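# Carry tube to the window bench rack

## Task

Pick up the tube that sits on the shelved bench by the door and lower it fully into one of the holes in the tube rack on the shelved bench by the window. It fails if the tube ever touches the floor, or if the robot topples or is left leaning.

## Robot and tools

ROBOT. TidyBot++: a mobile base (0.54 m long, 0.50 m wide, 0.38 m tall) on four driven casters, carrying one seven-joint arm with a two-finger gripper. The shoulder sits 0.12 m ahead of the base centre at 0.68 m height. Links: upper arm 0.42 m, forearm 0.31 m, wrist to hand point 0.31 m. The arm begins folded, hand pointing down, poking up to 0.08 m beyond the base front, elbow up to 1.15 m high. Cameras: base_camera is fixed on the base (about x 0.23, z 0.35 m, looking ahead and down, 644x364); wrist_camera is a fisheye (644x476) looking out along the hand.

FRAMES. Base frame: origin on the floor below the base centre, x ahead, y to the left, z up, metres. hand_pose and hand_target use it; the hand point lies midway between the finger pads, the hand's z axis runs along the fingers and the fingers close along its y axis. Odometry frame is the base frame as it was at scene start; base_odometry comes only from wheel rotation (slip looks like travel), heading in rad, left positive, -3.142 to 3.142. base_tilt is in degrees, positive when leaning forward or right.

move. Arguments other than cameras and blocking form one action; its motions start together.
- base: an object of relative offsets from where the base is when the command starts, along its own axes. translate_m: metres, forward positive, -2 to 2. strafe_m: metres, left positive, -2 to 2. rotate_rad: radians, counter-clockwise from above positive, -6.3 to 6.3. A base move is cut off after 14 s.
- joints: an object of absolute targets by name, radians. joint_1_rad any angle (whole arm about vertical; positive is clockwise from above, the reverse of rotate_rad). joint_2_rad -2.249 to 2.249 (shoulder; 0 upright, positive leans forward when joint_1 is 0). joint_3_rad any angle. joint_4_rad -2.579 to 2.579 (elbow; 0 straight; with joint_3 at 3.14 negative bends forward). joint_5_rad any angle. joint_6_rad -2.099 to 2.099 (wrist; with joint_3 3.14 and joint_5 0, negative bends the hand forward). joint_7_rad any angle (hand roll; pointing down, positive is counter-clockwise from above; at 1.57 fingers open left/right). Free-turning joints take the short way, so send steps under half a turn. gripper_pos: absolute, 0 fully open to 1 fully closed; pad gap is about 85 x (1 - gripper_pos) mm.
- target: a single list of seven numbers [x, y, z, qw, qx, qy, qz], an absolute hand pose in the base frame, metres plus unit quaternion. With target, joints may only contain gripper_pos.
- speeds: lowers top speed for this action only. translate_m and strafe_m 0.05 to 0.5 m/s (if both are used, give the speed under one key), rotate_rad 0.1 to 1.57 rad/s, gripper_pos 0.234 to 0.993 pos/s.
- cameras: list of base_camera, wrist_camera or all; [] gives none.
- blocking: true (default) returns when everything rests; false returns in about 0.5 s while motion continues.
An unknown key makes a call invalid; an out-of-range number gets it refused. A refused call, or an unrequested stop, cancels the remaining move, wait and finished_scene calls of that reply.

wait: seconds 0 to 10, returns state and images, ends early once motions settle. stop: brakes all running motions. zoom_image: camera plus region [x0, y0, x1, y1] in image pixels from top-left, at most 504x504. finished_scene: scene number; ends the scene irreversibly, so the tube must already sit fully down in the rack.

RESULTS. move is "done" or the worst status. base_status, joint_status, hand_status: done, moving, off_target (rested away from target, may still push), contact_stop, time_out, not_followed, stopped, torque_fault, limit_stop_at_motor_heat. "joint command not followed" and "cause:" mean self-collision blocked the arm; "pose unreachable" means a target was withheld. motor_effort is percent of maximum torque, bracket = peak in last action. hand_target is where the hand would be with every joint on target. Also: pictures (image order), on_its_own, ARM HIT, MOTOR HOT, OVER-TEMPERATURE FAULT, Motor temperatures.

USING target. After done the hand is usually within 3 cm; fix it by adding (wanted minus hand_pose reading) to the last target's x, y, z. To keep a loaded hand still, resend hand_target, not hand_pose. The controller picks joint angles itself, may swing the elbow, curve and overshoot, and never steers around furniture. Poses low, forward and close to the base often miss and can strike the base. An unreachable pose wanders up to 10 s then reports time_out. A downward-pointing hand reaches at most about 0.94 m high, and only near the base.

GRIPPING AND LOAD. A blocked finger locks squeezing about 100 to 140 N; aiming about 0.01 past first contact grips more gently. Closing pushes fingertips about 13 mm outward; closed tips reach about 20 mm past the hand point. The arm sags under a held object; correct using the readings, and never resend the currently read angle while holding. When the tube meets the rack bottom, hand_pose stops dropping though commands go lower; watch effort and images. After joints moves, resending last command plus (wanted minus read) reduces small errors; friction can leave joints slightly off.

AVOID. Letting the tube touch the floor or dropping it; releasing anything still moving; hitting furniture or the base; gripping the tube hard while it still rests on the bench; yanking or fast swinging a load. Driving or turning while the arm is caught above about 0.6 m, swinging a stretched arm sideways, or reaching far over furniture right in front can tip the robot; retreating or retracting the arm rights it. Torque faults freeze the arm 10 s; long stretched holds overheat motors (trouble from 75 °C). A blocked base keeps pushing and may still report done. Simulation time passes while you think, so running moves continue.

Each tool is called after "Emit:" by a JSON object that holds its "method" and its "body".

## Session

Emit:
{"method": "move", "body": {"joints": {"joint_1_rad":0,"joint_2_rad":-0.3,"joint_4_rad":-2.2,"joint_6_rad":0.0}}}

Emit:
{"method": "move", "body": {"base": {"rotate_rad":1.57}}}

Emit:
{"method": "move", "body": {"base": {"rotate_rad":1.57}}}

Emit:
{"method": "move", "body": {"base": {"rotate_rad":1.57}}}

Scene clock: 1.93 s.
Motor temperatures (°C): [27 26 26 31 38 36 29]
move: done
base_odometry: x=+0.000 y=+0.000 heading=+0.000
base_tilt: forward=-0.1 right=+0.0
base_status: not commanded
joint_positions: joint_1_rad=-0.014 joint_2_rad=-0.309 joint_3_rad=+3.139 joint_4_rad=-2.217 joint_5_rad=+0.040 joint_6_rad=-0.045 joint_7_rad=+1.595 gripper_pos=+0.000
joint_status: all done
motor_effort: joint_1_rad=+0(2) joint_2_rad=-10(10) joint_3_rad=+0(0) joint_4_rad=+19(20) joint_5_rad=+0(1) joint_6_rad=+8(9) joint_7_rad=+1(2)
hand_pose: x=+0.5764 y=+0.0089 z=+0.8623 quat_wxyz=(+0.014, +0.828, +0.034, +0.559) (m; base frame)
hand_target: x=+0.5867 y=+0.0029 z=+0.8815 quat_wxyz=(+0.018, +0.813, +0.028, +0.581) (m; base frame)
hand_status: not commanded
pictures: base_camera, wrist_camera
camera_calibration:
wrist_camera: T_world_to_cam=[[0.0819777, -0.993098, 0.0838776, -0.107714], [-0.399079, -0.109829, -0.910315, 1.07184], [0.913244, 0.0411517, -0.405329, -0.0363631], [0, 0, 0, 1]] pos_world=[0.46979, 0.0122447, 0.970012]

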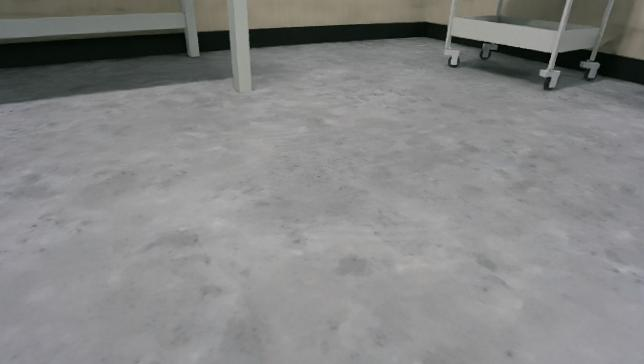

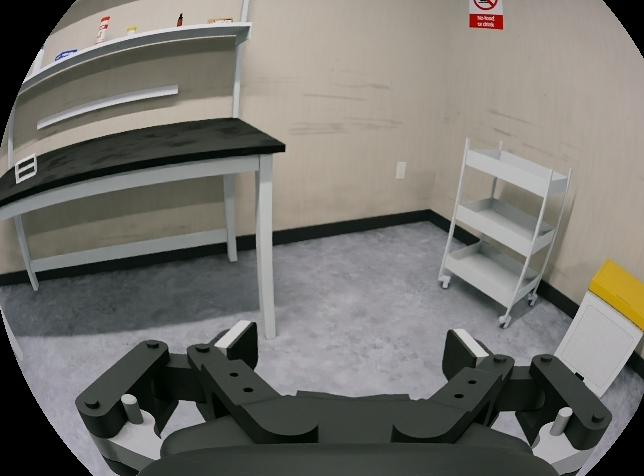

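Scene clock: 4.37 s.
Motor temperatures (°C): [26 26 26 31 38 36 29]
move: done
base_odometry: x=+0.000 y=+0.000 heading=+1.569
base_tilt: forward=+0.0 right=+0.0
base_status: done
joint_positions: joint_1_rad=-0.004 joint_2_rad=-0.309 joint_3_rad=+3.139 joint_4_rad=-2.217 joint_5_rad=+0.040 joint_6_rad=-0.041 joint_7_rad=+1.595 gripper_pos=+0.000
joint_status: not commanded
motor_effort: joint_1_rad=-1(2) joint_2_rad=-9(11) joint_3_rad=+0(2) joint_4_rad=+20(20) joint_5_rad=+0(1) joint_6_rad=+8(9) joint_7_rad=+2(2)
hand_pose: x=+0.5770 y=+0.0041 z=+0.8635 quat_wxyz=(+0.017, +0.827, +0.029, +0.561) (m; base frame)
hand_target: x=+0.5867 y=+0.0029 z=+0.8815 quat_wxyz=(+0.018, +0.813, +0.028, +0.581) (m; base frame)
hand_status: not commanded
pictures: base_camera, wrist_camera
camera_calibration:
wrist_camera: T_world_to_cam=[[0.0713042, -0.993906, 0.0840591, -0.106614], [-0.396206, -0.105562, -0.912073, 1.07255], [0.915389, 0.0317299, -0.401319, -0.0408633], [0, 0, 0, 1]] pos_world=[0.469959, 0.00855388, 0.970808]

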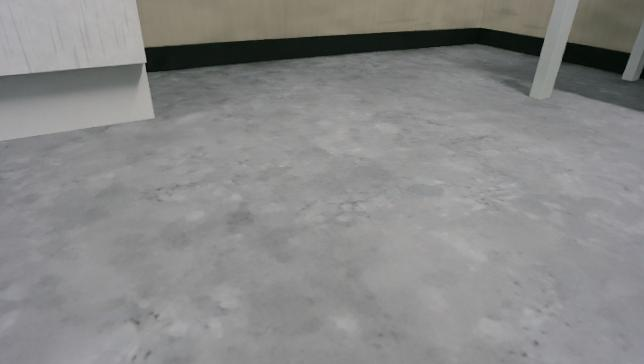

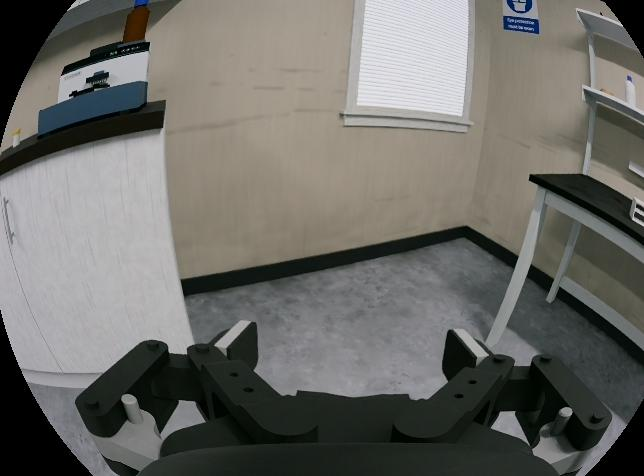

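Scene clock: 6.67 s.
Motor temperatures (°C): [26 26 26 31 38 36 29]
move: done
base_odometry: x=+0.000 y=+0.000 heading=+3.139
base_tilt: forward=-0.1 right=+0.1
base_status: done
joint_positions: joint_1_rad=-0.004 joint_2_rad=-0.309 joint_3_rad=+3.139 joint_4_rad=-2.217 joint_5_rad=+0.040 joint_6_rad=-0.040 joint_7_rad=+1.595 gripper_pos=+0.000
joint_status: not commanded
motor_effort: joint_1_rad=+0(2) joint_2_rad=-10(11) joint_3_rad=+0(2) joint_4_rad=+20(20) joint_5_rad=+0(1) joint_6_rad=+8(8) joint_7_rad=+1(2)
hand_pose: x=+0.5771 y=+0.0040 z=+0.8638 quat_wxyz=(+0.017, +0.827, +0.029, +0.562) (m; base frame)
hand_target: x=+0.5867 y=+0.0029 z=+0.8815 quat_wxyz=(+0.018, +0.813, +0.028, +0.581) (m; base frame)
hand_status: not commanded
pictures: base_camera, wrist_camera
camera_calibration:
wrist_camera: T_world_to_cam=[[0.070924, -0.993925, 0.0841543, -0.106634], [-0.395463, -0.105471, -0.912406, 1.0726], [0.915739, 0.0314316, -0.400542, -0.0417347], [0, 0, 0, 1]] pos_world=[0.469956, 0.00845427, 0.970907]

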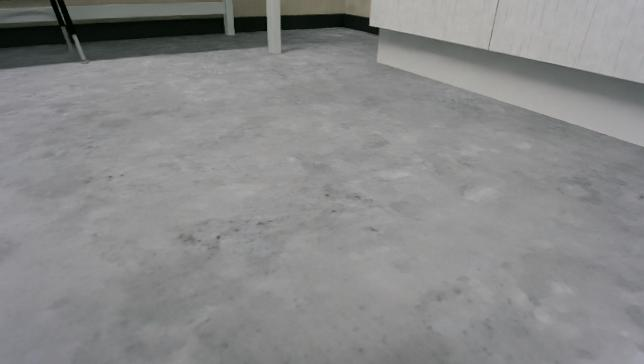

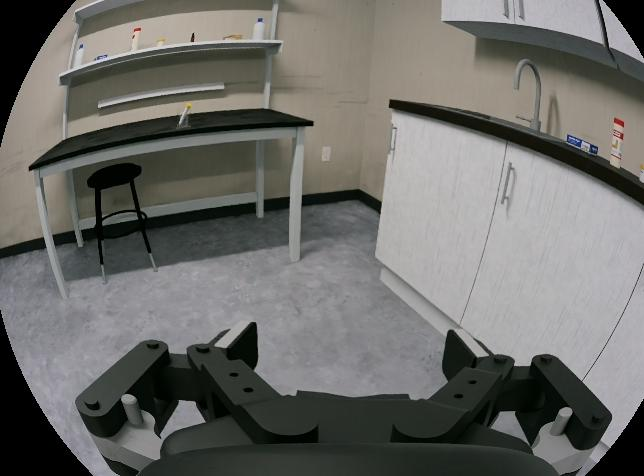

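Scene clock: 8.97 s.
Motor temperatures (°C): [26 26 26 31 38 36 29]
move: done
base_odometry: x=+0.000 y=+0.000 heading=-1.574
base_tilt: forward=-0.1 right=+0.1
base_status: done
joint_positions: joint_1_rad=-0.003 joint_2_rad=-0.309 joint_3_rad=+3.139 joint_4_rad=-2.217 joint_5_rad=+0.040 joint_6_rad=-0.040 joint_7_rad=+1.595 gripper_pos=+0.000
joint_status: not commanded
motor_effort: joint_1_rad=+0(2) joint_2_rad=-9(11) joint_3_rad=+0(2) joint_4_rad=+20(20) joint_5_rad=+0(1) joint_6_rad=+8(8) joint_7_rad=+1(2)
hand_pose: x=+0.5771 y=+0.0038 z=+0.8639 quat_wxyz=(+0.017, +0.827, +0.029, +0.562) (m; base frame)
hand_target: x=+0.5867 y=+0.0029 z=+0.8815 quat_wxyz=(+0.018, +0.813, +0.028, +0.581) (m; base frame)
hand_status: not commanded
pictures: base_camera, wrist_camera
camera_calibration:
wrist_camera: T_world_to_cam=[[0.0706716, -0.993942, 0.084172, -0.10664], [-0.395166, -0.105376, -0.912546, 1.07268], [0.915887, 0.0312292, -0.400219, -0.0420716], [0, 0, 0, 1]] pos_world=[0.469955, 0.00835446, 0.971006]

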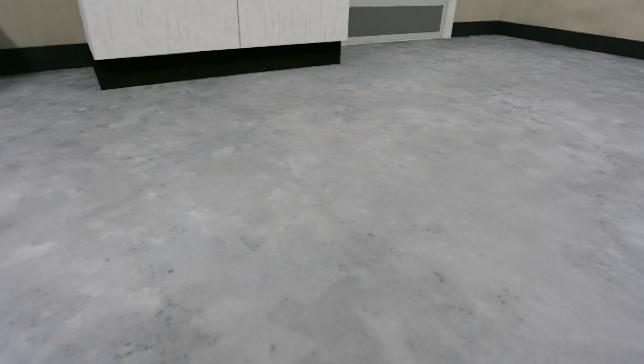

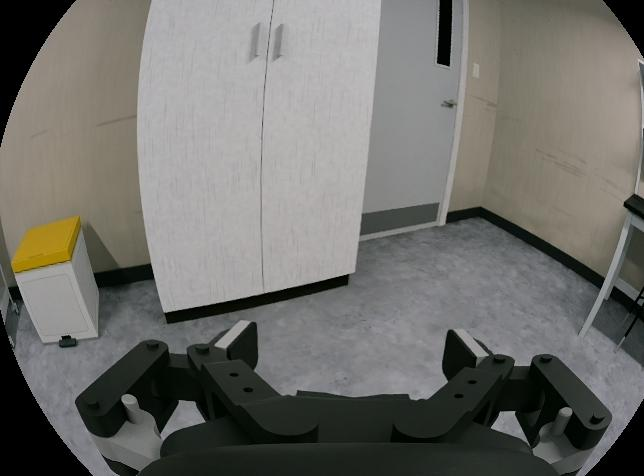

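Emit:
{"method": "move", "body": {"base": {"rotate_rad":-1.033}, "cameras": ["wrist_camera"]}}

Emit:
{"method": "move", "body": {"base": {"translate_m":1.16,"strafe_m":-0.28}, "target": [0.52, 0.0, 1.0, 0, 0.90, 0, 0.436]}}

Emit:
{"method": "zoom_image", "body": {"camera": "wrist_camera", "region": [240, 120, 480, 290]}}

Scene clock: 29.70 s.
Motor temperatures (°C): [26 26 26 31 38 36 29]
move: done
base_odometry: x=+0.000 y=+0.000 heading=-2.607
base_tilt: forward=-0.1 right=+0.1
base_status: done
joint_positions: joint_1_rad=+0.001 joint_2_rad=-0.309 joint_3_rad=+3.139 joint_4_rad=-2.217 joint_5_rad=+0.040 joint_6_rad=-0.040 joint_7_rad=+1.595 gripper_pos=+0.000
joint_status: not commanded
motor_effort: joint_1_rad=+0(2) joint_2_rad=-9(11) joint_3_rad=+0(2) joint_4_rad=+20(20) joint_5_rad=+0(1) joint_6_rad=+8(8) joint_7_rad=+1(2)
hand_pose: x=+0.5771 y=+0.0019 z=+0.8639 quat_wxyz=(+0.019, +0.827, +0.027, +0.562) (m; base frame)
hand_target: x=+0.5867 y=+0.0029 z=+0.8815 quat_wxyz=(+0.018, +0.813, +0.028, +0.581) (m; base frame)
hand_status: not commanded
pictures: wrist_camera
camera_calibration:
wrist_camera: T_world_to_cam=[[0.0663779, -0.994245, 0.0840849, -0.106022], [-0.395513, -0.103585, -0.9126, 1.07272], [0.916059, 0.0273198, -0.400113, -0.0421742], [0, 0, 0, 1]] pos_world=[0.469947, 0.0068583, 0.971006]

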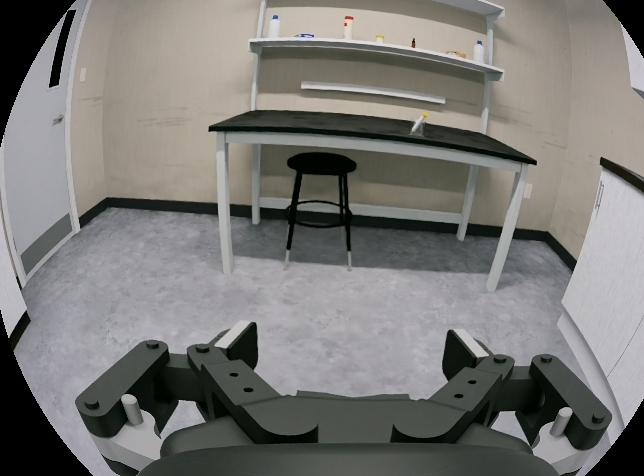

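Scene clock: 33.47 s.
Motor temperatures (°C): [26 26 26 31 38 36 29]
move: done
base_odometry: x=-1.141 y=-0.350 heading=-2.607
base_tilt: forward=-0.1 right=+0.0
base_status: done
joint_positions: joint_1_rad=+0.001 joint_2_rad=-0.325 joint_3_rad=+3.139 joint_4_rad=-1.556 joint_5_rad=+0.040 joint_6_rad=-1.001 joint_7_rad=+1.595 gripper_pos=+0.000
joint_status: not commanded
motor_effort: joint_1_rad=+0(1) joint_2_rad=-8(11) joint_3_rad=+0(1) joint_4_rad=+19(22) joint_5_rad=+0(1) joint_6_rad=+7(9) joint_7_rad=+0(2)
hand_pose: x=+0.5268 y=-0.0081 z=+0.9945 quat_wxyz=(+0.025, +0.898, +0.014, +0.439) (m; base frame)
hand_target: x=+0.5200 y=+0.0000 z=+1.0000 quat_wxyz=(+0.000, +0.900, +0.000, +0.436) (m; base frame)
hand_status: done (0.012 m and 3.4 deg from the pose sent, 0.148 m and 17.1 deg at the start)
pictures: base_camera, wrist_camera
camera_calibration:
wrist_camera: T_world_to_cam=[[0.0505698, -0.996403, 0.0680007, -0.0993233], [-0.637916, -0.0846143, -0.765443, 1.15239], [0.768443, -0.00467041, -0.639901, 0.372453], [0, 0, 0, 1]] pos_world=[0.453944, 0.000282568, 1.12718]

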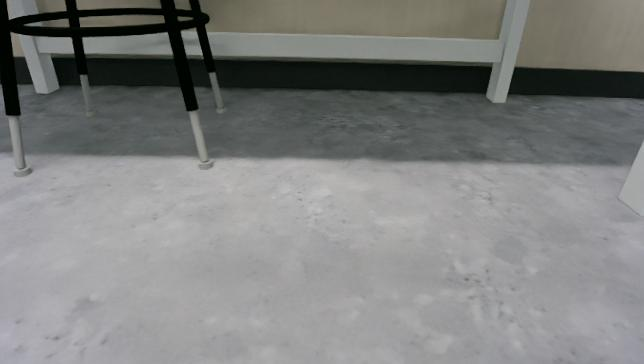

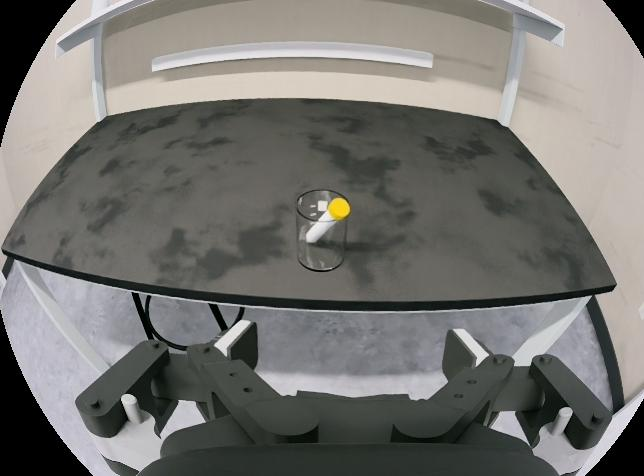

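Scaled by 2.100.

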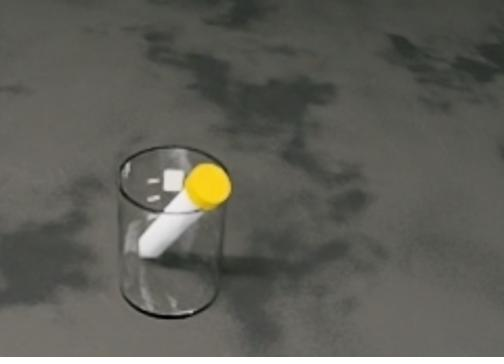

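Emit:
{"method": "move", "body": {"target": [0.64, 0.0, 1.05, 0, 0.95, -0.02, 0.312], "cameras": ["wrist_camera"]}}

Emit:
{"method": "zoom_image", "body": {"camera": "wrist_camera", "region": [240, 150, 440, 300]}}

Scene clock: 42.23 s.
Motor temperatures (°C): [26 26 26 31 38 36 29]
move: done
base_odometry: x=-1.141 y=-0.350 heading=-2.607
base_tilt: forward=-0.1 right=+0.0
base_status: not commanded
joint_positions: joint_1_rad=-0.020 joint_2_rad=+0.226 joint_3_rad=+3.164 joint_4_rad=-0.612 joint_5_rad=+0.040 joint_6_rad=-1.634 joint_7_rad=+1.592 gripper_pos=+0.000
joint_status: not commanded
motor_effort: joint_1_rad=+0(1) joint_2_rad=-25(26) joint_3_rad=-1(1) joint_4_rad=+15(20) joint_5_rad=+0(1) joint_6_rad=+5(7) joint_7_rad=+1(2)
hand_pose: x=+0.6402 y=-0.0100 z=+1.0585 quat_wxyz=(+0.025, +0.944, +0.003, +0.329) (m; base frame)
hand_target: x=+0.6400 y=+0.0000 z=+1.0500 quat_wxyz=(+0.000, +0.950, -0.020, +0.312) (m; base frame)
hand_status: done (0.013 m and 4.3 deg from the pose sent, 0.126 m and 16.5 deg at the start)
pictures: wrist_camera
camera_calibration:
wrist_camera: T_world_to_cam=[[0.0368708, -0.998225, 0.0467754, -0.0800635], [-0.803071, -0.0574547, -0.593108, 1.19723], [0.594742, -0.0156956, -0.803763, 0.610773], [0, 0, 0, 1]] pos_world=[0.601158, -0.00154855, 1.20475]

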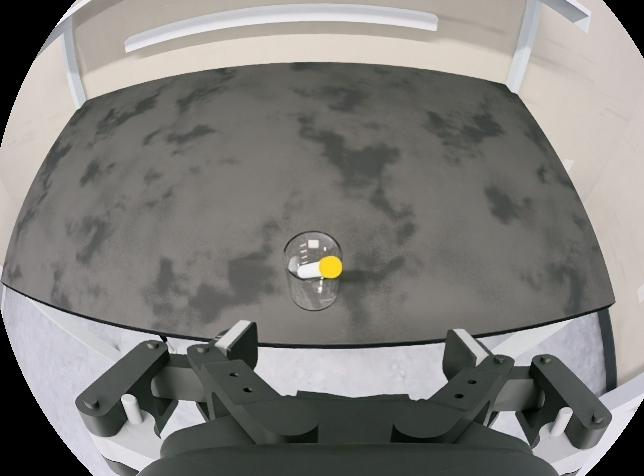

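Scaled by 2.520.

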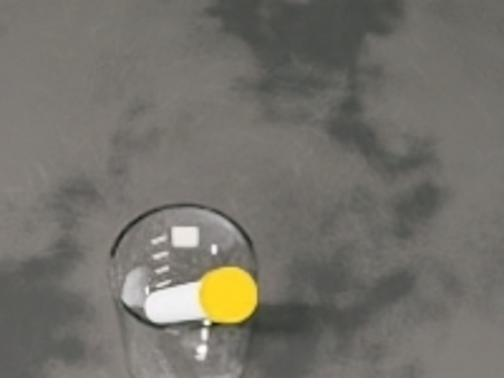

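Emit:
{"method": "move", "body": {"base": {"translate_m":0.34,"strafe_m":-0.43,"rotate_rad":0.763}, "speeds": {"translate_m":0.3}, "cameras": ["base_camera"]}}

Emit:
{"method": "move", "body": {"target": [0.50, 0.01, 0.95, 0, 0.819, -0.02, 0.574], "cameras": ["wrist_camera"]}}

Emit:
{"method": "zoom_image", "body": {"camera": "wrist_camera", "region": [240, 180, 440, 330]}}

Scene clock: 121.60 s.
Motor temperatures (°C): [26 27 26 31 38 36 29]
move: done
base_odometry: x=-1.653 y=-0.153 heading=-1.843
base_tilt: forward=-0.1 right=+0.1
base_status: done
joint_positions: joint_1_rad=-0.035 joint_2_rad=+0.235 joint_3_rad=+3.173 joint_4_rad=-0.610 joint_5_rad=+0.040 joint_6_rad=-1.638 joint_7_rad=+1.592 gripper_pos=+0.000
joint_status: not commanded
motor_effort: joint_1_rad=-1(3) joint_2_rad=-26(28) joint_3_rad=+0(2) joint_4_rad=+15(16) joint_5_rad=+0(2) joint_6_rad=+5(6) joint_7_rad=+1(2)
hand_pose: x=+0.6429 y=-0.0055 z=+1.0537 quat_wxyz=(+0.024, +0.946, +0.006, +0.323) (m; base frame)
hand_target: x=+0.6400 y=+0.0000 z=+1.0500 quat_wxyz=(+0.000, +0.950, -0.020, +0.312) (m; base frame)
hand_status: not commanded
pictures: base_camera

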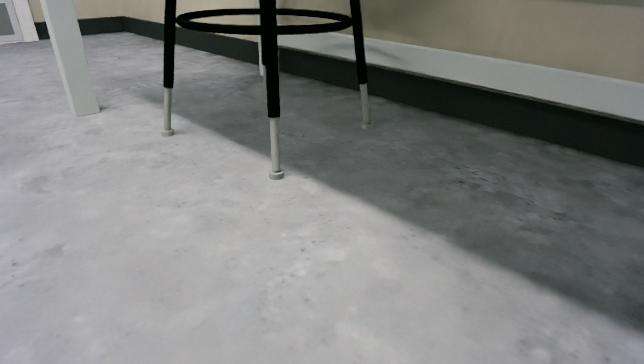

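Scene clock: 124.67 s.
Motor temperatures (°C): [26 27 26 31 38 36 29]
move: done
base_odometry: x=-1.653 y=-0.153 heading=-1.843
base_tilt: forward=-0.1 right=+0.1
base_status: not commanded
joint_positions: joint_1_rad=+0.065 joint_2_rad=-0.552 joint_3_rad=+3.088 joint_4_rad=-2.047 joint_5_rad=+0.040 joint_6_rad=-0.456 joint_7_rad=+1.558 gripper_pos=+0.000
joint_status: not commanded
motor_effort: joint_1_rad=+0(1) joint_2_rad=-2(26) joint_3_rad=+0(1) joint_4_rad=+21(22) joint_5_rad=+0(1) joint_6_rad=+8(8) joint_7_rad=+1(2)
hand_pose: x=+0.5004 y=-0.0042 z=+0.9479 quat_wxyz=(+0.031, +0.828, +0.004, +0.560) (m; base frame)
hand_target: x=+0.5000 y=+0.0100 z=+0.9500 quat_wxyz=(+0.000, +0.819, -0.020, +0.574) (m; base frame)
hand_status: done (0.014 m and 4.9 deg from the pose sent, 0.177 m and 32.6 deg at the start)
pictures: wrist_camera
camera_calibration:
wrist_camera: T_world_to_cam=[[0.0148952, -0.996801, 0.0785269, -0.0830584], [-0.402265, -0.0778737, -0.912205, 1.12153], [0.915402, -0.0180012, -0.402138, 0.0639402], [0, 0, 0, 1]] pos_world=[0.393858, 0.00569579, 1.0553]

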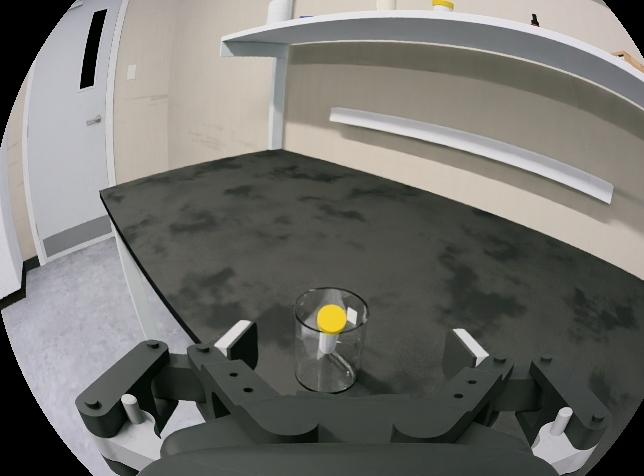

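Scaled by 2.520.

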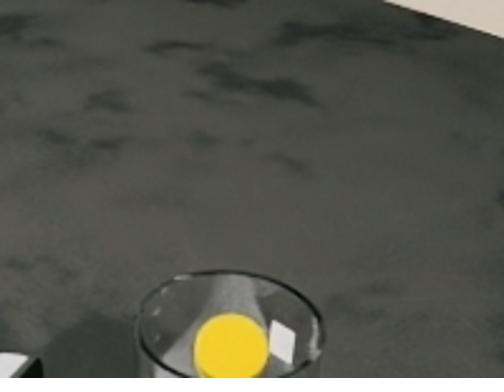

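Emit:
{"method": "move", "body": {"target": [0.545, 0.012, 0.90, -0.02, 0.737, -0.03, 0.676], "cameras": ["wrist_camera"]}}

Emit:
{"method": "zoom_image", "body": {"camera": "wrist_camera", "region": [210, 220, 480, 400]}}

Scene clock: 142.63 s.
Motor temperatures (°C): [26 27 26 31 38 36 29]
move: done
base_odometry: x=-1.653 y=-0.153 heading=-1.843
base_tilt: forward=-0.1 right=+0.1
base_status: not commanded
joint_positions: joint_1_rad=+0.066 joint_2_rad=-0.415 joint_3_rad=+3.058 joint_4_rad=-2.414 joint_5_rad=-0.022 joint_6_rad=+0.336 joint_7_rad=+1.558 gripper_pos=+0.000
joint_status: not commanded
motor_effort: joint_1_rad=+0(1) joint_2_rad=-5(7) joint_3_rad=+0(1) joint_4_rad=+20(21) joint_5_rad=-1(1) joint_6_rad=+8(9) joint_7_rad=+0(2)
hand_pose: x=+0.5447 y=+0.0114 z=+0.9066 quat_wxyz=(+0.000, +0.739, +0.001, +0.673) (m; base frame)
hand_target: x=+0.5450 y=+0.0120 z=+0.9000 quat_wxyz=(-0.020, +0.736, -0.030, +0.676) (m; base frame)
hand_status: done (0.007 m and 4.2 deg from the pose sent, 0.067 m and 18.3 deg at the start)
pictures: wrist_camera
camera_calibration:
wrist_camera: T_world_to_cam=[[0.0349305, -0.998789, 0.0346563, -0.0360246], [-0.124363, -0.038752, -0.99148, 1.02296], [0.991622, 0.0303229, -0.125566, -0.285762], [0, 0, 0, 1]] pos_world=[0.411845, 0.012326, 0.979611]

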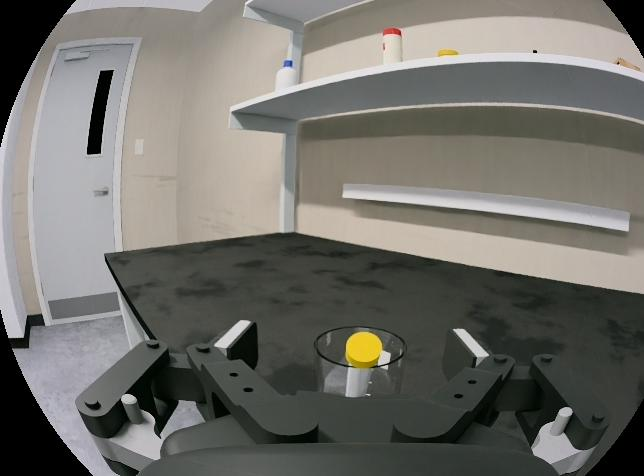

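Scaled by 1.867.

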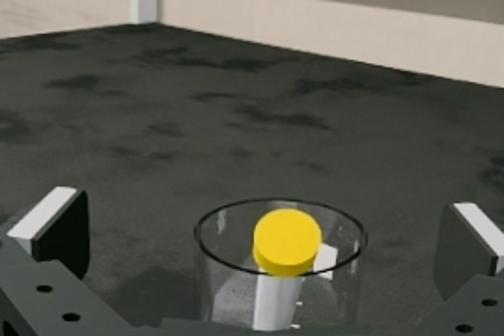

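Emit:
{"method": "move", "body": {"target": [0.572, 0.001, 0.876, -0.02, 0.737, -0.03, 0.676], "cameras": ["wrist_camera"]}}

Emit:
{"method": "zoom_image", "body": {"camera": "wrist_camera", "region": [210, 220, 480, 400]}}

Scene clock: 156.03 s.
Motor temperatures (°C): [26 27 26 31 38 36 29]
move: done
base_odometry: x=-1.653 y=-0.153 heading=-1.843
base_tilt: forward=-0.1 right=+0.1
base_status: not commanded
joint_positions: joint_1_rad=+0.022 joint_2_rad=-0.277 joint_3_rad=+3.094 joint_4_rad=-2.442 joint_5_rad=-0.023 joint_6_rad=+0.497 joint_7_rad=+1.558 gripper_pos=+0.000
joint_status: not commanded
motor_effort: joint_1_rad=-1(1) joint_2_rad=-9(11) joint_3_rad=+0(1) joint_4_rad=+18(20) joint_5_rad=+0(1) joint_6_rad=+8(9) joint_7_rad=+1(2)
hand_pose: x=+0.5735 y=+0.0114 z=+0.8802 quat_wxyz=(-0.010, +0.741, -0.003, +0.672) (m; base frame)
hand_target: x=+0.5720 y=+0.0010 z=+0.8760 quat_wxyz=(-0.020, +0.736, -0.030, +0.676) (m; base frame)
hand_status: done (0.011 m and 3.4 deg from the pose sent, 0.042 m and 4.2 deg at the start)
pictures: wrist_camera
camera_calibration:
wrist_camera: T_world_to_cam=[[0.0441344, -0.998914, 0.0149486, -0.0240586], [-0.128272, -0.0205054, -0.991527, 1.00236], [0.990756, 0.041843, -0.129038, -0.31424], [0, 0, 0, 1]] pos_world=[0.440972, 0.00967004, 0.953679]

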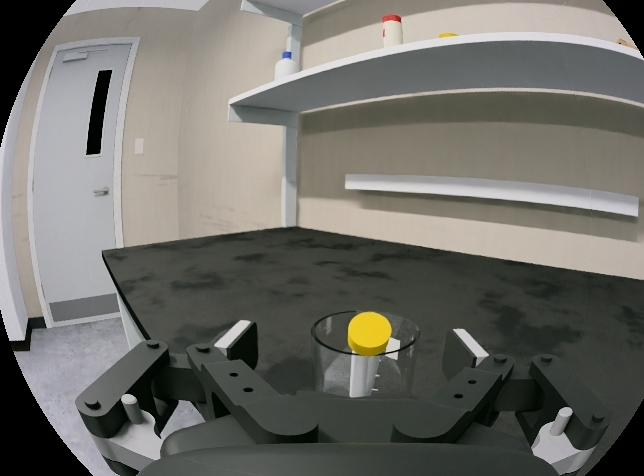

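Scaled by 1.867.

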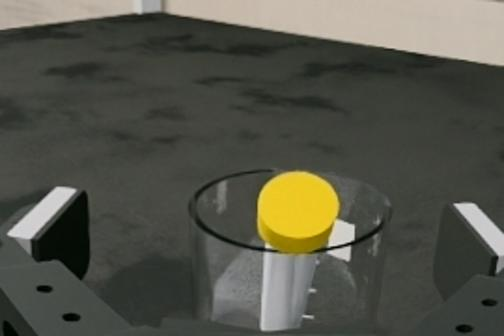

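Emit:
{"method": "move", "body": {"target": [0.598, -0.012, 0.876, -0.02, 0.737, -0.03, 0.676], "cameras": ["wrist_camera"]}}

Emit:
{"method": "zoom_image", "body": {"camera": "wrist_camera", "region": [210, 220, 480, 400]}}

Scene clock: 170.00 s.
Motor temperatures (°C): [26 27 26 31 38 36 29]
move: done
base_odometry: x=-1.653 y=-0.153 heading=-1.843
base_tilt: forward=-0.1 right=+0.1
base_status: not commanded
joint_positions: joint_1_rad=-0.016 joint_2_rad=-0.206 joint_3_rad=+3.187 joint_4_rad=-2.437 joint_5_rad=-0.001 joint_6_rad=+0.527 joint_7_rad=+1.525 gripper_pos=+0.000
joint_status: not commanded
motor_effort: joint_1_rad=+0(1) joint_2_rad=-12(13) joint_3_rad=+0(1) joint_4_rad=+18(19) joint_5_rad=+0(1) joint_6_rad=+9(9) joint_7_rad=+1(2)
hand_pose: x=+0.5902 y=-0.0137 z=+0.8596 quat_wxyz=(-0.009, +0.752, -0.031, +0.658) (m; base frame)
hand_target: x=+0.5980 y=-0.0120 z=+0.8760 quat_wxyz=(-0.020, +0.736, -0.030, +0.676) (m; base frame)
hand_status: done (0.018 m and 2.9 deg from the pose sent, 0.034 m and 3.4 deg at the start)
pictures: wrist_camera
camera_calibration:
wrist_camera: T_world_to_cam=[[0.00065425, -0.999743, -0.0226529, 0.00840978], [-0.163654, 0.0222404, -0.986267, 1.0005], [0.986518, 0.00435251, -0.163598, -0.300681], [0, 0, 0, 1]] pos_world=[0.460358, -0.0125353, 0.937762]

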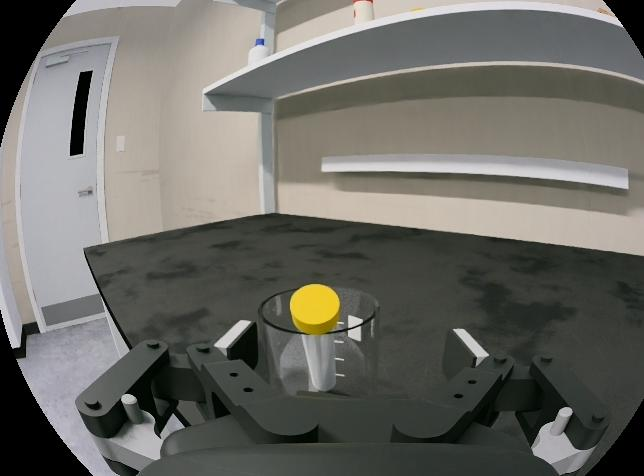

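Scaled by 1.867.

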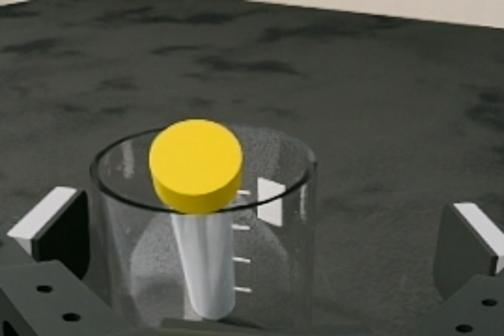

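Emit:
{"method": "move", "body": {"target": [0.600, -0.003, 0.888, -0.02, 0.737, -0.02, 0.676], "cameras": ["wrist_camera"]}}

Emit:
{"method": "zoom_image", "body": {"camera": "wrist_camera", "region": [210, 220, 480, 400]}}

Scene clock: 186.70 s.
Motor temperatures (°C): [26 27 26 31 38 36 29]
move: done
base_odometry: x=-1.653 y=-0.153 heading=-1.843
base_tilt: forward=-0.1 right=+0.1
base_status: not commanded
joint_positions: joint_1_rad=-0.023 joint_2_rad=-0.210 joint_3_rad=+3.187 joint_4_rad=-2.404 joint_5_rad=-0.001 joint_6_rad=+0.516 joint_7_rad=+1.525 gripper_pos=+0.000
joint_status: not commanded
motor_effort: joint_1_rad=+0(1) joint_2_rad=-12(12) joint_3_rad=+0(1) joint_4_rad=+18(19) joint_5_rad=+0(1) joint_6_rad=+8(9) joint_7_rad=+1(2)
hand_pose: x=+0.5966 y=-0.0109 z=+0.8766 quat_wxyz=(-0.012, +0.743, -0.029, +0.668) (m; base frame)
hand_target: x=+0.6000 y=-0.0030 z=+0.8880 quat_wxyz=(-0.020, +0.737, -0.020, +0.676) (m; base frame)
hand_status: done (0.014 m and 1.8 deg from the pose sent, 0.032 m and 3.2 deg at the start)
pictures: wrist_camera
camera_calibration:
wrist_camera: T_world_to_cam=[[0.00779218, -0.999726, -0.0220522, 0.00681671], [-0.137974, 0.0207671, -0.990218, 1.00647], [0.990405, 0.0107586, -0.137774, -0.329163], [0, 0, 0, 1]] pos_world=[0.464818, -0.0105452, 0.95142]

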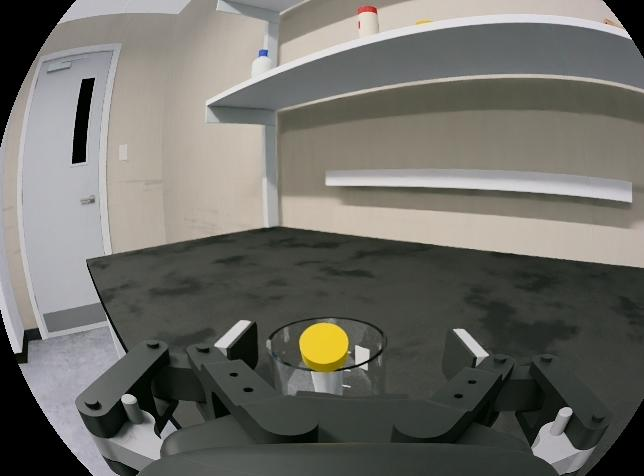

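Scaled by 1.867.

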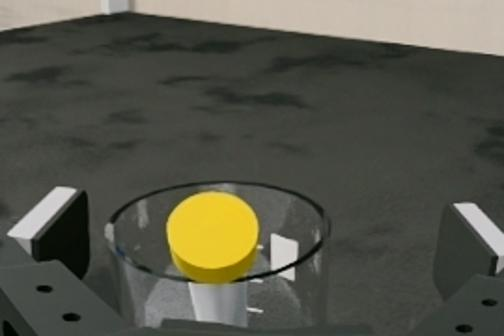

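Emit:
{"method": "move", "body": {"base": {"translate_m":0.015,"strafe_m":0.011}, "speeds": {"translate_m":0.05}, "cameras": ["wrist_camera"]}}

Emit:
{"method": "zoom_image", "body": {"camera": "wrist_camera", "region": [210, 220, 480, 400]}}

Scene clock: 195.17 s.
Motor temperatures (°C): [26 26 26 31 38 36 29]
move: done
base_odometry: x=-1.646 y=-0.171 heading=-1.844
base_tilt: forward=-0.1 right=+0.1
base_status: done
joint_positions: joint_1_rad=-0.024 joint_2_rad=-0.211 joint_3_rad=+3.187 joint_4_rad=-2.404 joint_5_rad=-0.001 joint_6_rad=+0.516 joint_7_rad=+1.525 gripper_pos=+0.000
joint_status: not commanded
motor_effort: joint_1_rad=+0(1) joint_2_rad=-12(13) joint_3_rad=+0(1) joint_4_rad=+18(19) joint_5_rad=+0(1) joint_6_rad=+9(9) joint_7_rad=+1(2)
hand_pose: x=+0.5964 y=-0.0103 z=+0.8772 quat_wxyz=(-0.012, +0.743, -0.028, +0.669) (m; base frame)
hand_target: x=+0.6000 y=-0.0030 z=+0.8880 quat_wxyz=(-0.020, +0.737, -0.020, +0.676) (m; base frame)
hand_status: not commanded
pictures: wrist_camera
camera_calibration:
wrist_camera: T_world_to_cam=[[0.0091344, -0.999716, -0.0220287, 0.00657975], [-0.136808, 0.0205731, -0.990384, 1.00642], [0.990556, 0.0120603, -0.136581, -0.330009], [0, 0, 0, 1]] pos_world=[0.464518, -0.0101474, 0.951818]

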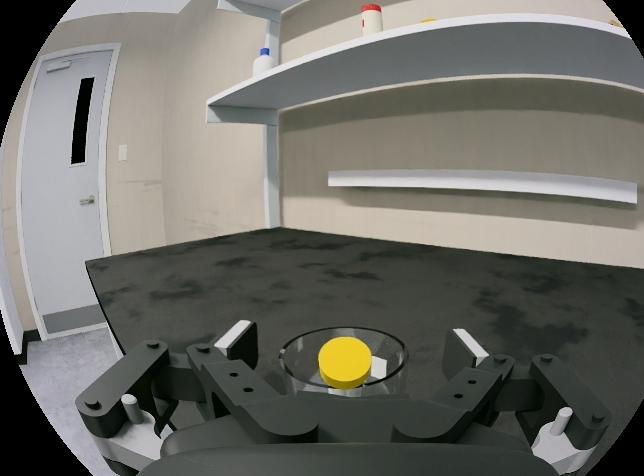

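Scaled by 1.867.

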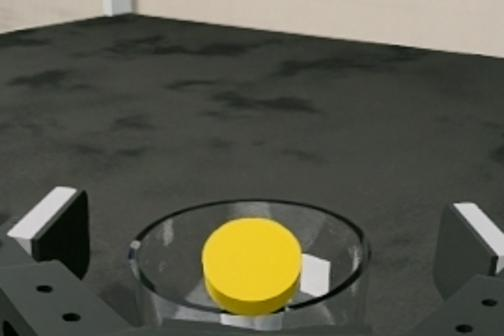

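Emit:
{"method": "move", "body": {"target": [0.597, -0.003, 0.893, -0.02, 0.737, -0.02, 0.676], "cameras": []}}

Emit:
{"method": "move", "body": {"joints": {"gripper_pos":0.55}, "speeds": {"gripper_pos":0.4}, "cameras": ["wrist_camera"]}}

Emit:
{"method": "zoom_image", "body": {"camera": "wrist_camera", "region": [260, 300, 420, 410]}}

Scene clock: 211.30 s.
Motor temperatures (°C): [26 26 26 31 38 36 29]
move: done
base_odometry: x=-1.646 y=-0.171 heading=-1.844
base_tilt: forward=-0.1 right=+0.1
base_status: not commanded
joint_positions: joint_1_rad=-0.026 joint_2_rad=-0.224 joint_3_rad=+3.187 joint_4_rad=-2.400 joint_5_rad=-0.001 joint_6_rad=+0.506 joint_7_rad=+1.525 gripper_pos=+0.000
joint_status: not commanded
motor_effort: joint_1_rad=+0(1) joint_2_rad=-11(13) joint_3_rad=+0(1) joint_4_rad=+18(19) joint_5_rad=-1(1) joint_6_rad=+9(9) joint_7_rad=+0(1)
hand_pose: x=+0.5942 y=-0.0091 z=+0.8825 quat_wxyz=(-0.013, +0.741, -0.027, +0.671) (m; base frame)
hand_target: x=+0.5970 y=-0.0030 z=+0.8930 quat_wxyz=(-0.020, +0.737, -0.020, +0.676) (m; base frame)
hand_status: done (0.012 m and 1.3 deg from the pose sent, 0.017 m and 1.7 deg at the start)
pictures: none
No camera images: "cameras" was empty.

Scene clock: 213.37 s.
Motor temperatures (°C): [26 26 26 31 38 36 29]
move: done
base_odometry: x=-1.646 y=-0.171 heading=-1.844
base_tilt: forward=-0.1 right=+0.1
base_status: not commanded
joint_positions: joint_1_rad=-0.026 joint_2_rad=-0.224 joint_3_rad=+3.187 joint_4_rad=-2.400 joint_5_rad=-0.001 joint_6_rad=+0.506 joint_7_rad=+1.525 gripper_pos=+0.551
joint_status: all done
motor_effort: joint_1_rad=+0(1) joint_2_rad=-11(12) joint_3_rad=+0(1) joint_4_rad=+18(19) joint_5_rad=+0(1) joint_6_rad=+8(9) joint_7_rad=+1(2)
hand_pose: x=+0.5942 y=-0.0091 z=+0.8825 quat_wxyz=(-0.013, +0.741, -0.027, +0.671) (m; base frame)
hand_target: x=+0.5970 y=-0.0030 z=+0.8930 quat_wxyz=(-0.020, +0.737, -0.020, +0.676) (m; base frame)
hand_status: not commanded
pictures: wrist_camera
camera_calibration:
wrist_camera: T_world_to_cam=[[0.0118528, -0.999679, -0.0224119, 0.00660824], [-0.129868, 0.0206846, -0.991315, 1.00806], [0.99146, 0.0146604, -0.129581, -0.333723], [0, 0, 0, 1]] pos_world=[0.461709, -0.00935261, 0.956205]

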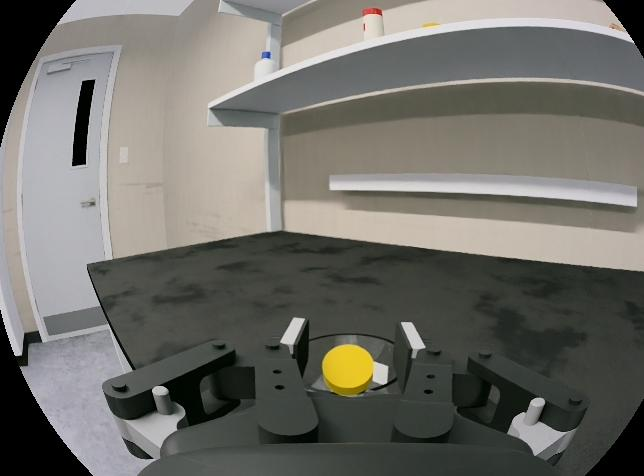

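Scaled by 3.150.

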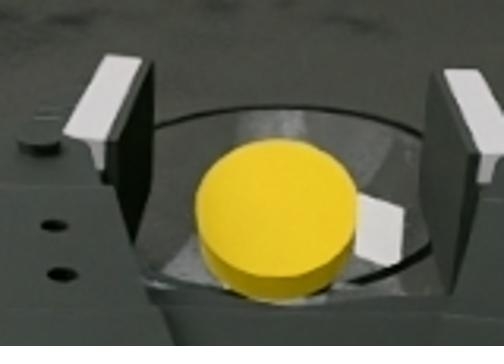

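Emit:
{"method": "move", "body": {"target": [0.598, -0.003, 0.888, -0.02, 0.737, -0.02, 0.676], "cameras": []}}

Emit:
{"method": "move", "body": {"joints": {"gripper_pos":0.80}, "speeds": {"gripper_pos":0.234}, "cameras": ["wrist_camera"]}}

Emit:
{"method": "zoom_image", "body": {"camera": "wrist_camera", "region": [260, 300, 420, 410]}}

Scene clock: 225.83 s.
Motor temperatures (°C): [26 26 26 31 38 36 29]
move: done
base_odometry: x=-1.646 y=-0.171 heading=-1.844
base_tilt: forward=-0.1 right=+0.1
base_status: not commanded
joint_positions: joint_1_rad=-0.026 joint_2_rad=-0.223 joint_3_rad=+3.187 joint_4_rad=-2.400 joint_5_rad=-0.001 joint_6_rad=+0.509 joint_7_rad=+1.525 gripper_pos=+0.551
joint_status: not commanded
motor_effort: joint_1_rad=-1(1) joint_2_rad=-11(12) joint_3_rad=+0(0) joint_4_rad=+18(18) joint_5_rad=+0(1) joint_6_rad=+9(9) joint_7_rad=+0(2)
hand_pose: x=+0.5945 y=-0.0091 z=+0.8827 quat_wxyz=(-0.013, +0.740, -0.027, +0.672) (m; base frame)
hand_target: x=+0.5980 y=-0.0030 z=+0.8880 quat_wxyz=(-0.020, +0.737, -0.020, +0.676) (m; base frame)
hand_status: done (0.009 m and 1.3 deg from the pose sent, 0.009 m and 1.3 deg at the start)
pictures: none
No camera images: "cameras" was empty.

Scene clock: 228.13 s.
Motor temperatures (°C): [26 26 26 31 38 36 29]
move: off_target
base_odometry: x=-1.646 y=-0.171 heading=-1.844
base_tilt: forward=-0.1 right=+0.1
base_status: not commanded
joint_positions: joint_1_rad=-0.026 joint_2_rad=-0.223 joint_3_rad=+3.187 joint_4_rad=-2.400 joint_5_rad=-0.001 joint_6_rad=+0.509 joint_7_rad=+1.525 gripper_pos=+0.794
joint_status: gripper_pos off_target (ended at +0.794, target +0.800)
motor_effort: joint_1_rad=+0(1) joint_2_rad=-10(12) joint_3_rad=+0(1) joint_4_rad=+17(19) joint_5_rad=+0(1) joint_6_rad=+8(9) joint_7_rad=+1(2)
hand_pose: x=+0.5945 y=-0.0091 z=+0.8827 quat_wxyz=(-0.013, +0.740, -0.027, +0.672) (m; base frame)
hand_target: x=+0.5980 y=-0.0030 z=+0.8880 quat_wxyz=(-0.020, +0.737, -0.020, +0.676) (m; base frame)
hand_status: not commanded
pictures: wrist_camera
camera_calibration:
wrist_camera: T_world_to_cam=[[0.0117779, -0.99968, -0.0223844, 0.00661317], [-0.128759, 0.0206834, -0.99146, 1.00772], [0.991606, 0.0145595, -0.128474, -0.335145], [0, 0, 0, 1]] pos_world=[0.462007, -0.00935241, 0.956203]

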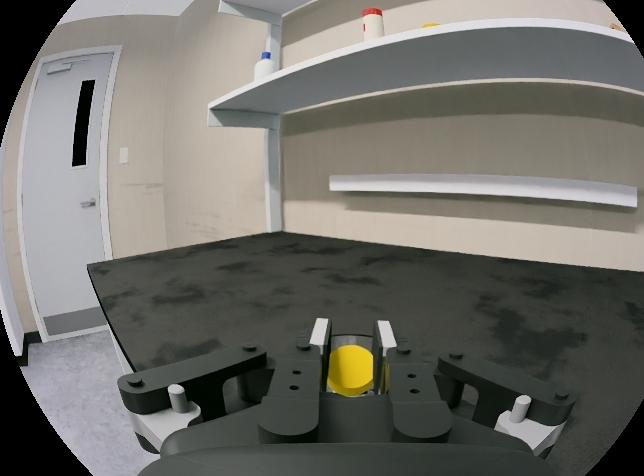

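Scaled by 3.150.

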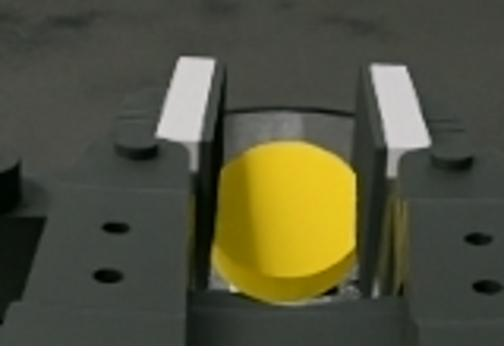

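Emit:
{"method": "move", "body": {"target": [0.598, -0.003, 0.945, -0.02, 0.752, -0.02, 0.659], "cameras": ["wrist_camera"]}}

Emit:
{"method": "move", "body": {"target": [0.590, -0.003, 1.02, -0.02, 0.78, -0.02, 0.626], "cameras": ["wrist_camera"]}}

Scene clock: 239.00 s.
Motor temperatures (°C): [26 26 26 31 38 36 29]
move: done
base_odometry: x=-1.646 y=-0.171 heading=-1.844
base_tilt: forward=-0.1 right=+0.1
base_status: not commanded
joint_positions: joint_1_rad=-0.044 joint_2_rad=-0.308 joint_3_rad=+3.187 joint_4_rad=-2.216 joint_5_rad=-0.001 joint_6_rad=+0.218 joint_7_rad=+1.525 gripper_pos=+0.794
joint_status: not commanded
motor_effort: joint_1_rad=-1(1) joint_2_rad=-10(13) joint_3_rad=+0(1) joint_4_rad=+21(21) joint_5_rad=+0(1) joint_6_rad=+8(10) joint_7_rad=+1(2)
hand_pose: x=+0.5977 y=-0.0019 z=+0.9420 quat_wxyz=(-0.021, +0.748, -0.022, +0.663) (m; base frame)
hand_target: x=+0.5980 y=-0.0030 z=+0.9450 quat_wxyz=(-0.020, +0.752, -0.020, +0.659) (m; base frame)
hand_status: done (0.003 m and 0.7 deg from the pose sent, 0.063 m and 2.3 deg at the start)
pictures: wrist_camera
camera_calibration:
wrist_camera: T_world_to_cam=[[0.0301796, -0.999185, -0.0267936, 0.00830953], [-0.150291, 0.0219649, -0.988398, 1.07678], [0.988181, 0.0338563, -0.149506, -0.30886], [0, 0, 0, 1]] pos_world=[0.466789, -0.00489169, 1.01833]

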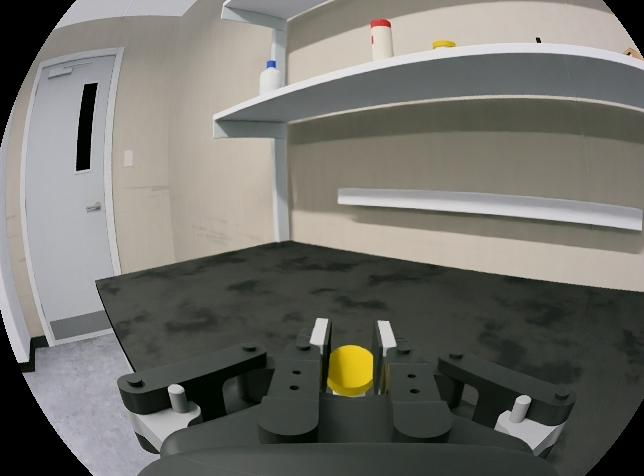

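Scene clock: 240.77 s.
Motor temperatures (°C): [26 26 26 31 38 36 29]
move: done
base_odometry: x=-1.646 y=-0.171 heading=-1.844
base_tilt: forward=-0.1 right=+0.1
base_status: not commanded
joint_positions: joint_1_rad=-0.043 joint_2_rad=-0.351 joint_3_rad=+3.187 joint_4_rad=-1.914 joint_5_rad=-0.001 joint_6_rad=-0.217 joint_7_rad=+1.525 gripper_pos=+0.794
joint_status: not commanded
motor_effort: joint_1_rad=-1(1) joint_2_rad=-10(11) joint_3_rad=+0(1) joint_4_rad=+21(22) joint_5_rad=+0(1) joint_6_rad=+8(9) joint_7_rad=+2(2)
hand_pose: x=+0.5938 y=-0.0034 z=+1.0148 quat_wxyz=(-0.021, +0.777, -0.023, +0.629) (m; base frame)
hand_target: x=+0.5900 y=-0.0030 z=+1.0200 quat_wxyz=(-0.020, +0.780, -0.020, +0.626) (m; base frame)
hand_status: done (0.006 m and 0.6 deg from the pose sent, 0.078 m and 5.7 deg at the start)
pictures: wrist_camera
camera_calibration:
wrist_camera: T_world_to_cam=[[0.0291244, -0.999085, -0.0313184, 0.0141421], [-0.238701, 0.0234737, -0.970809, 1.18279], [0.970656, 0.03575, -0.237799, -0.194053], [0, 0, 0, 1]] pos_world=[0.470281, -0.00669795, 1.10256]

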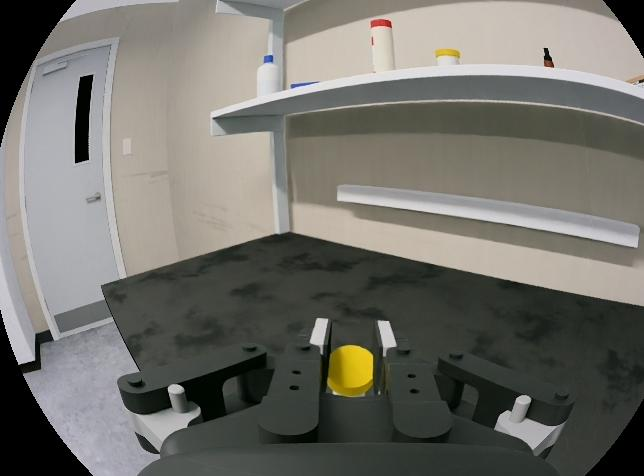

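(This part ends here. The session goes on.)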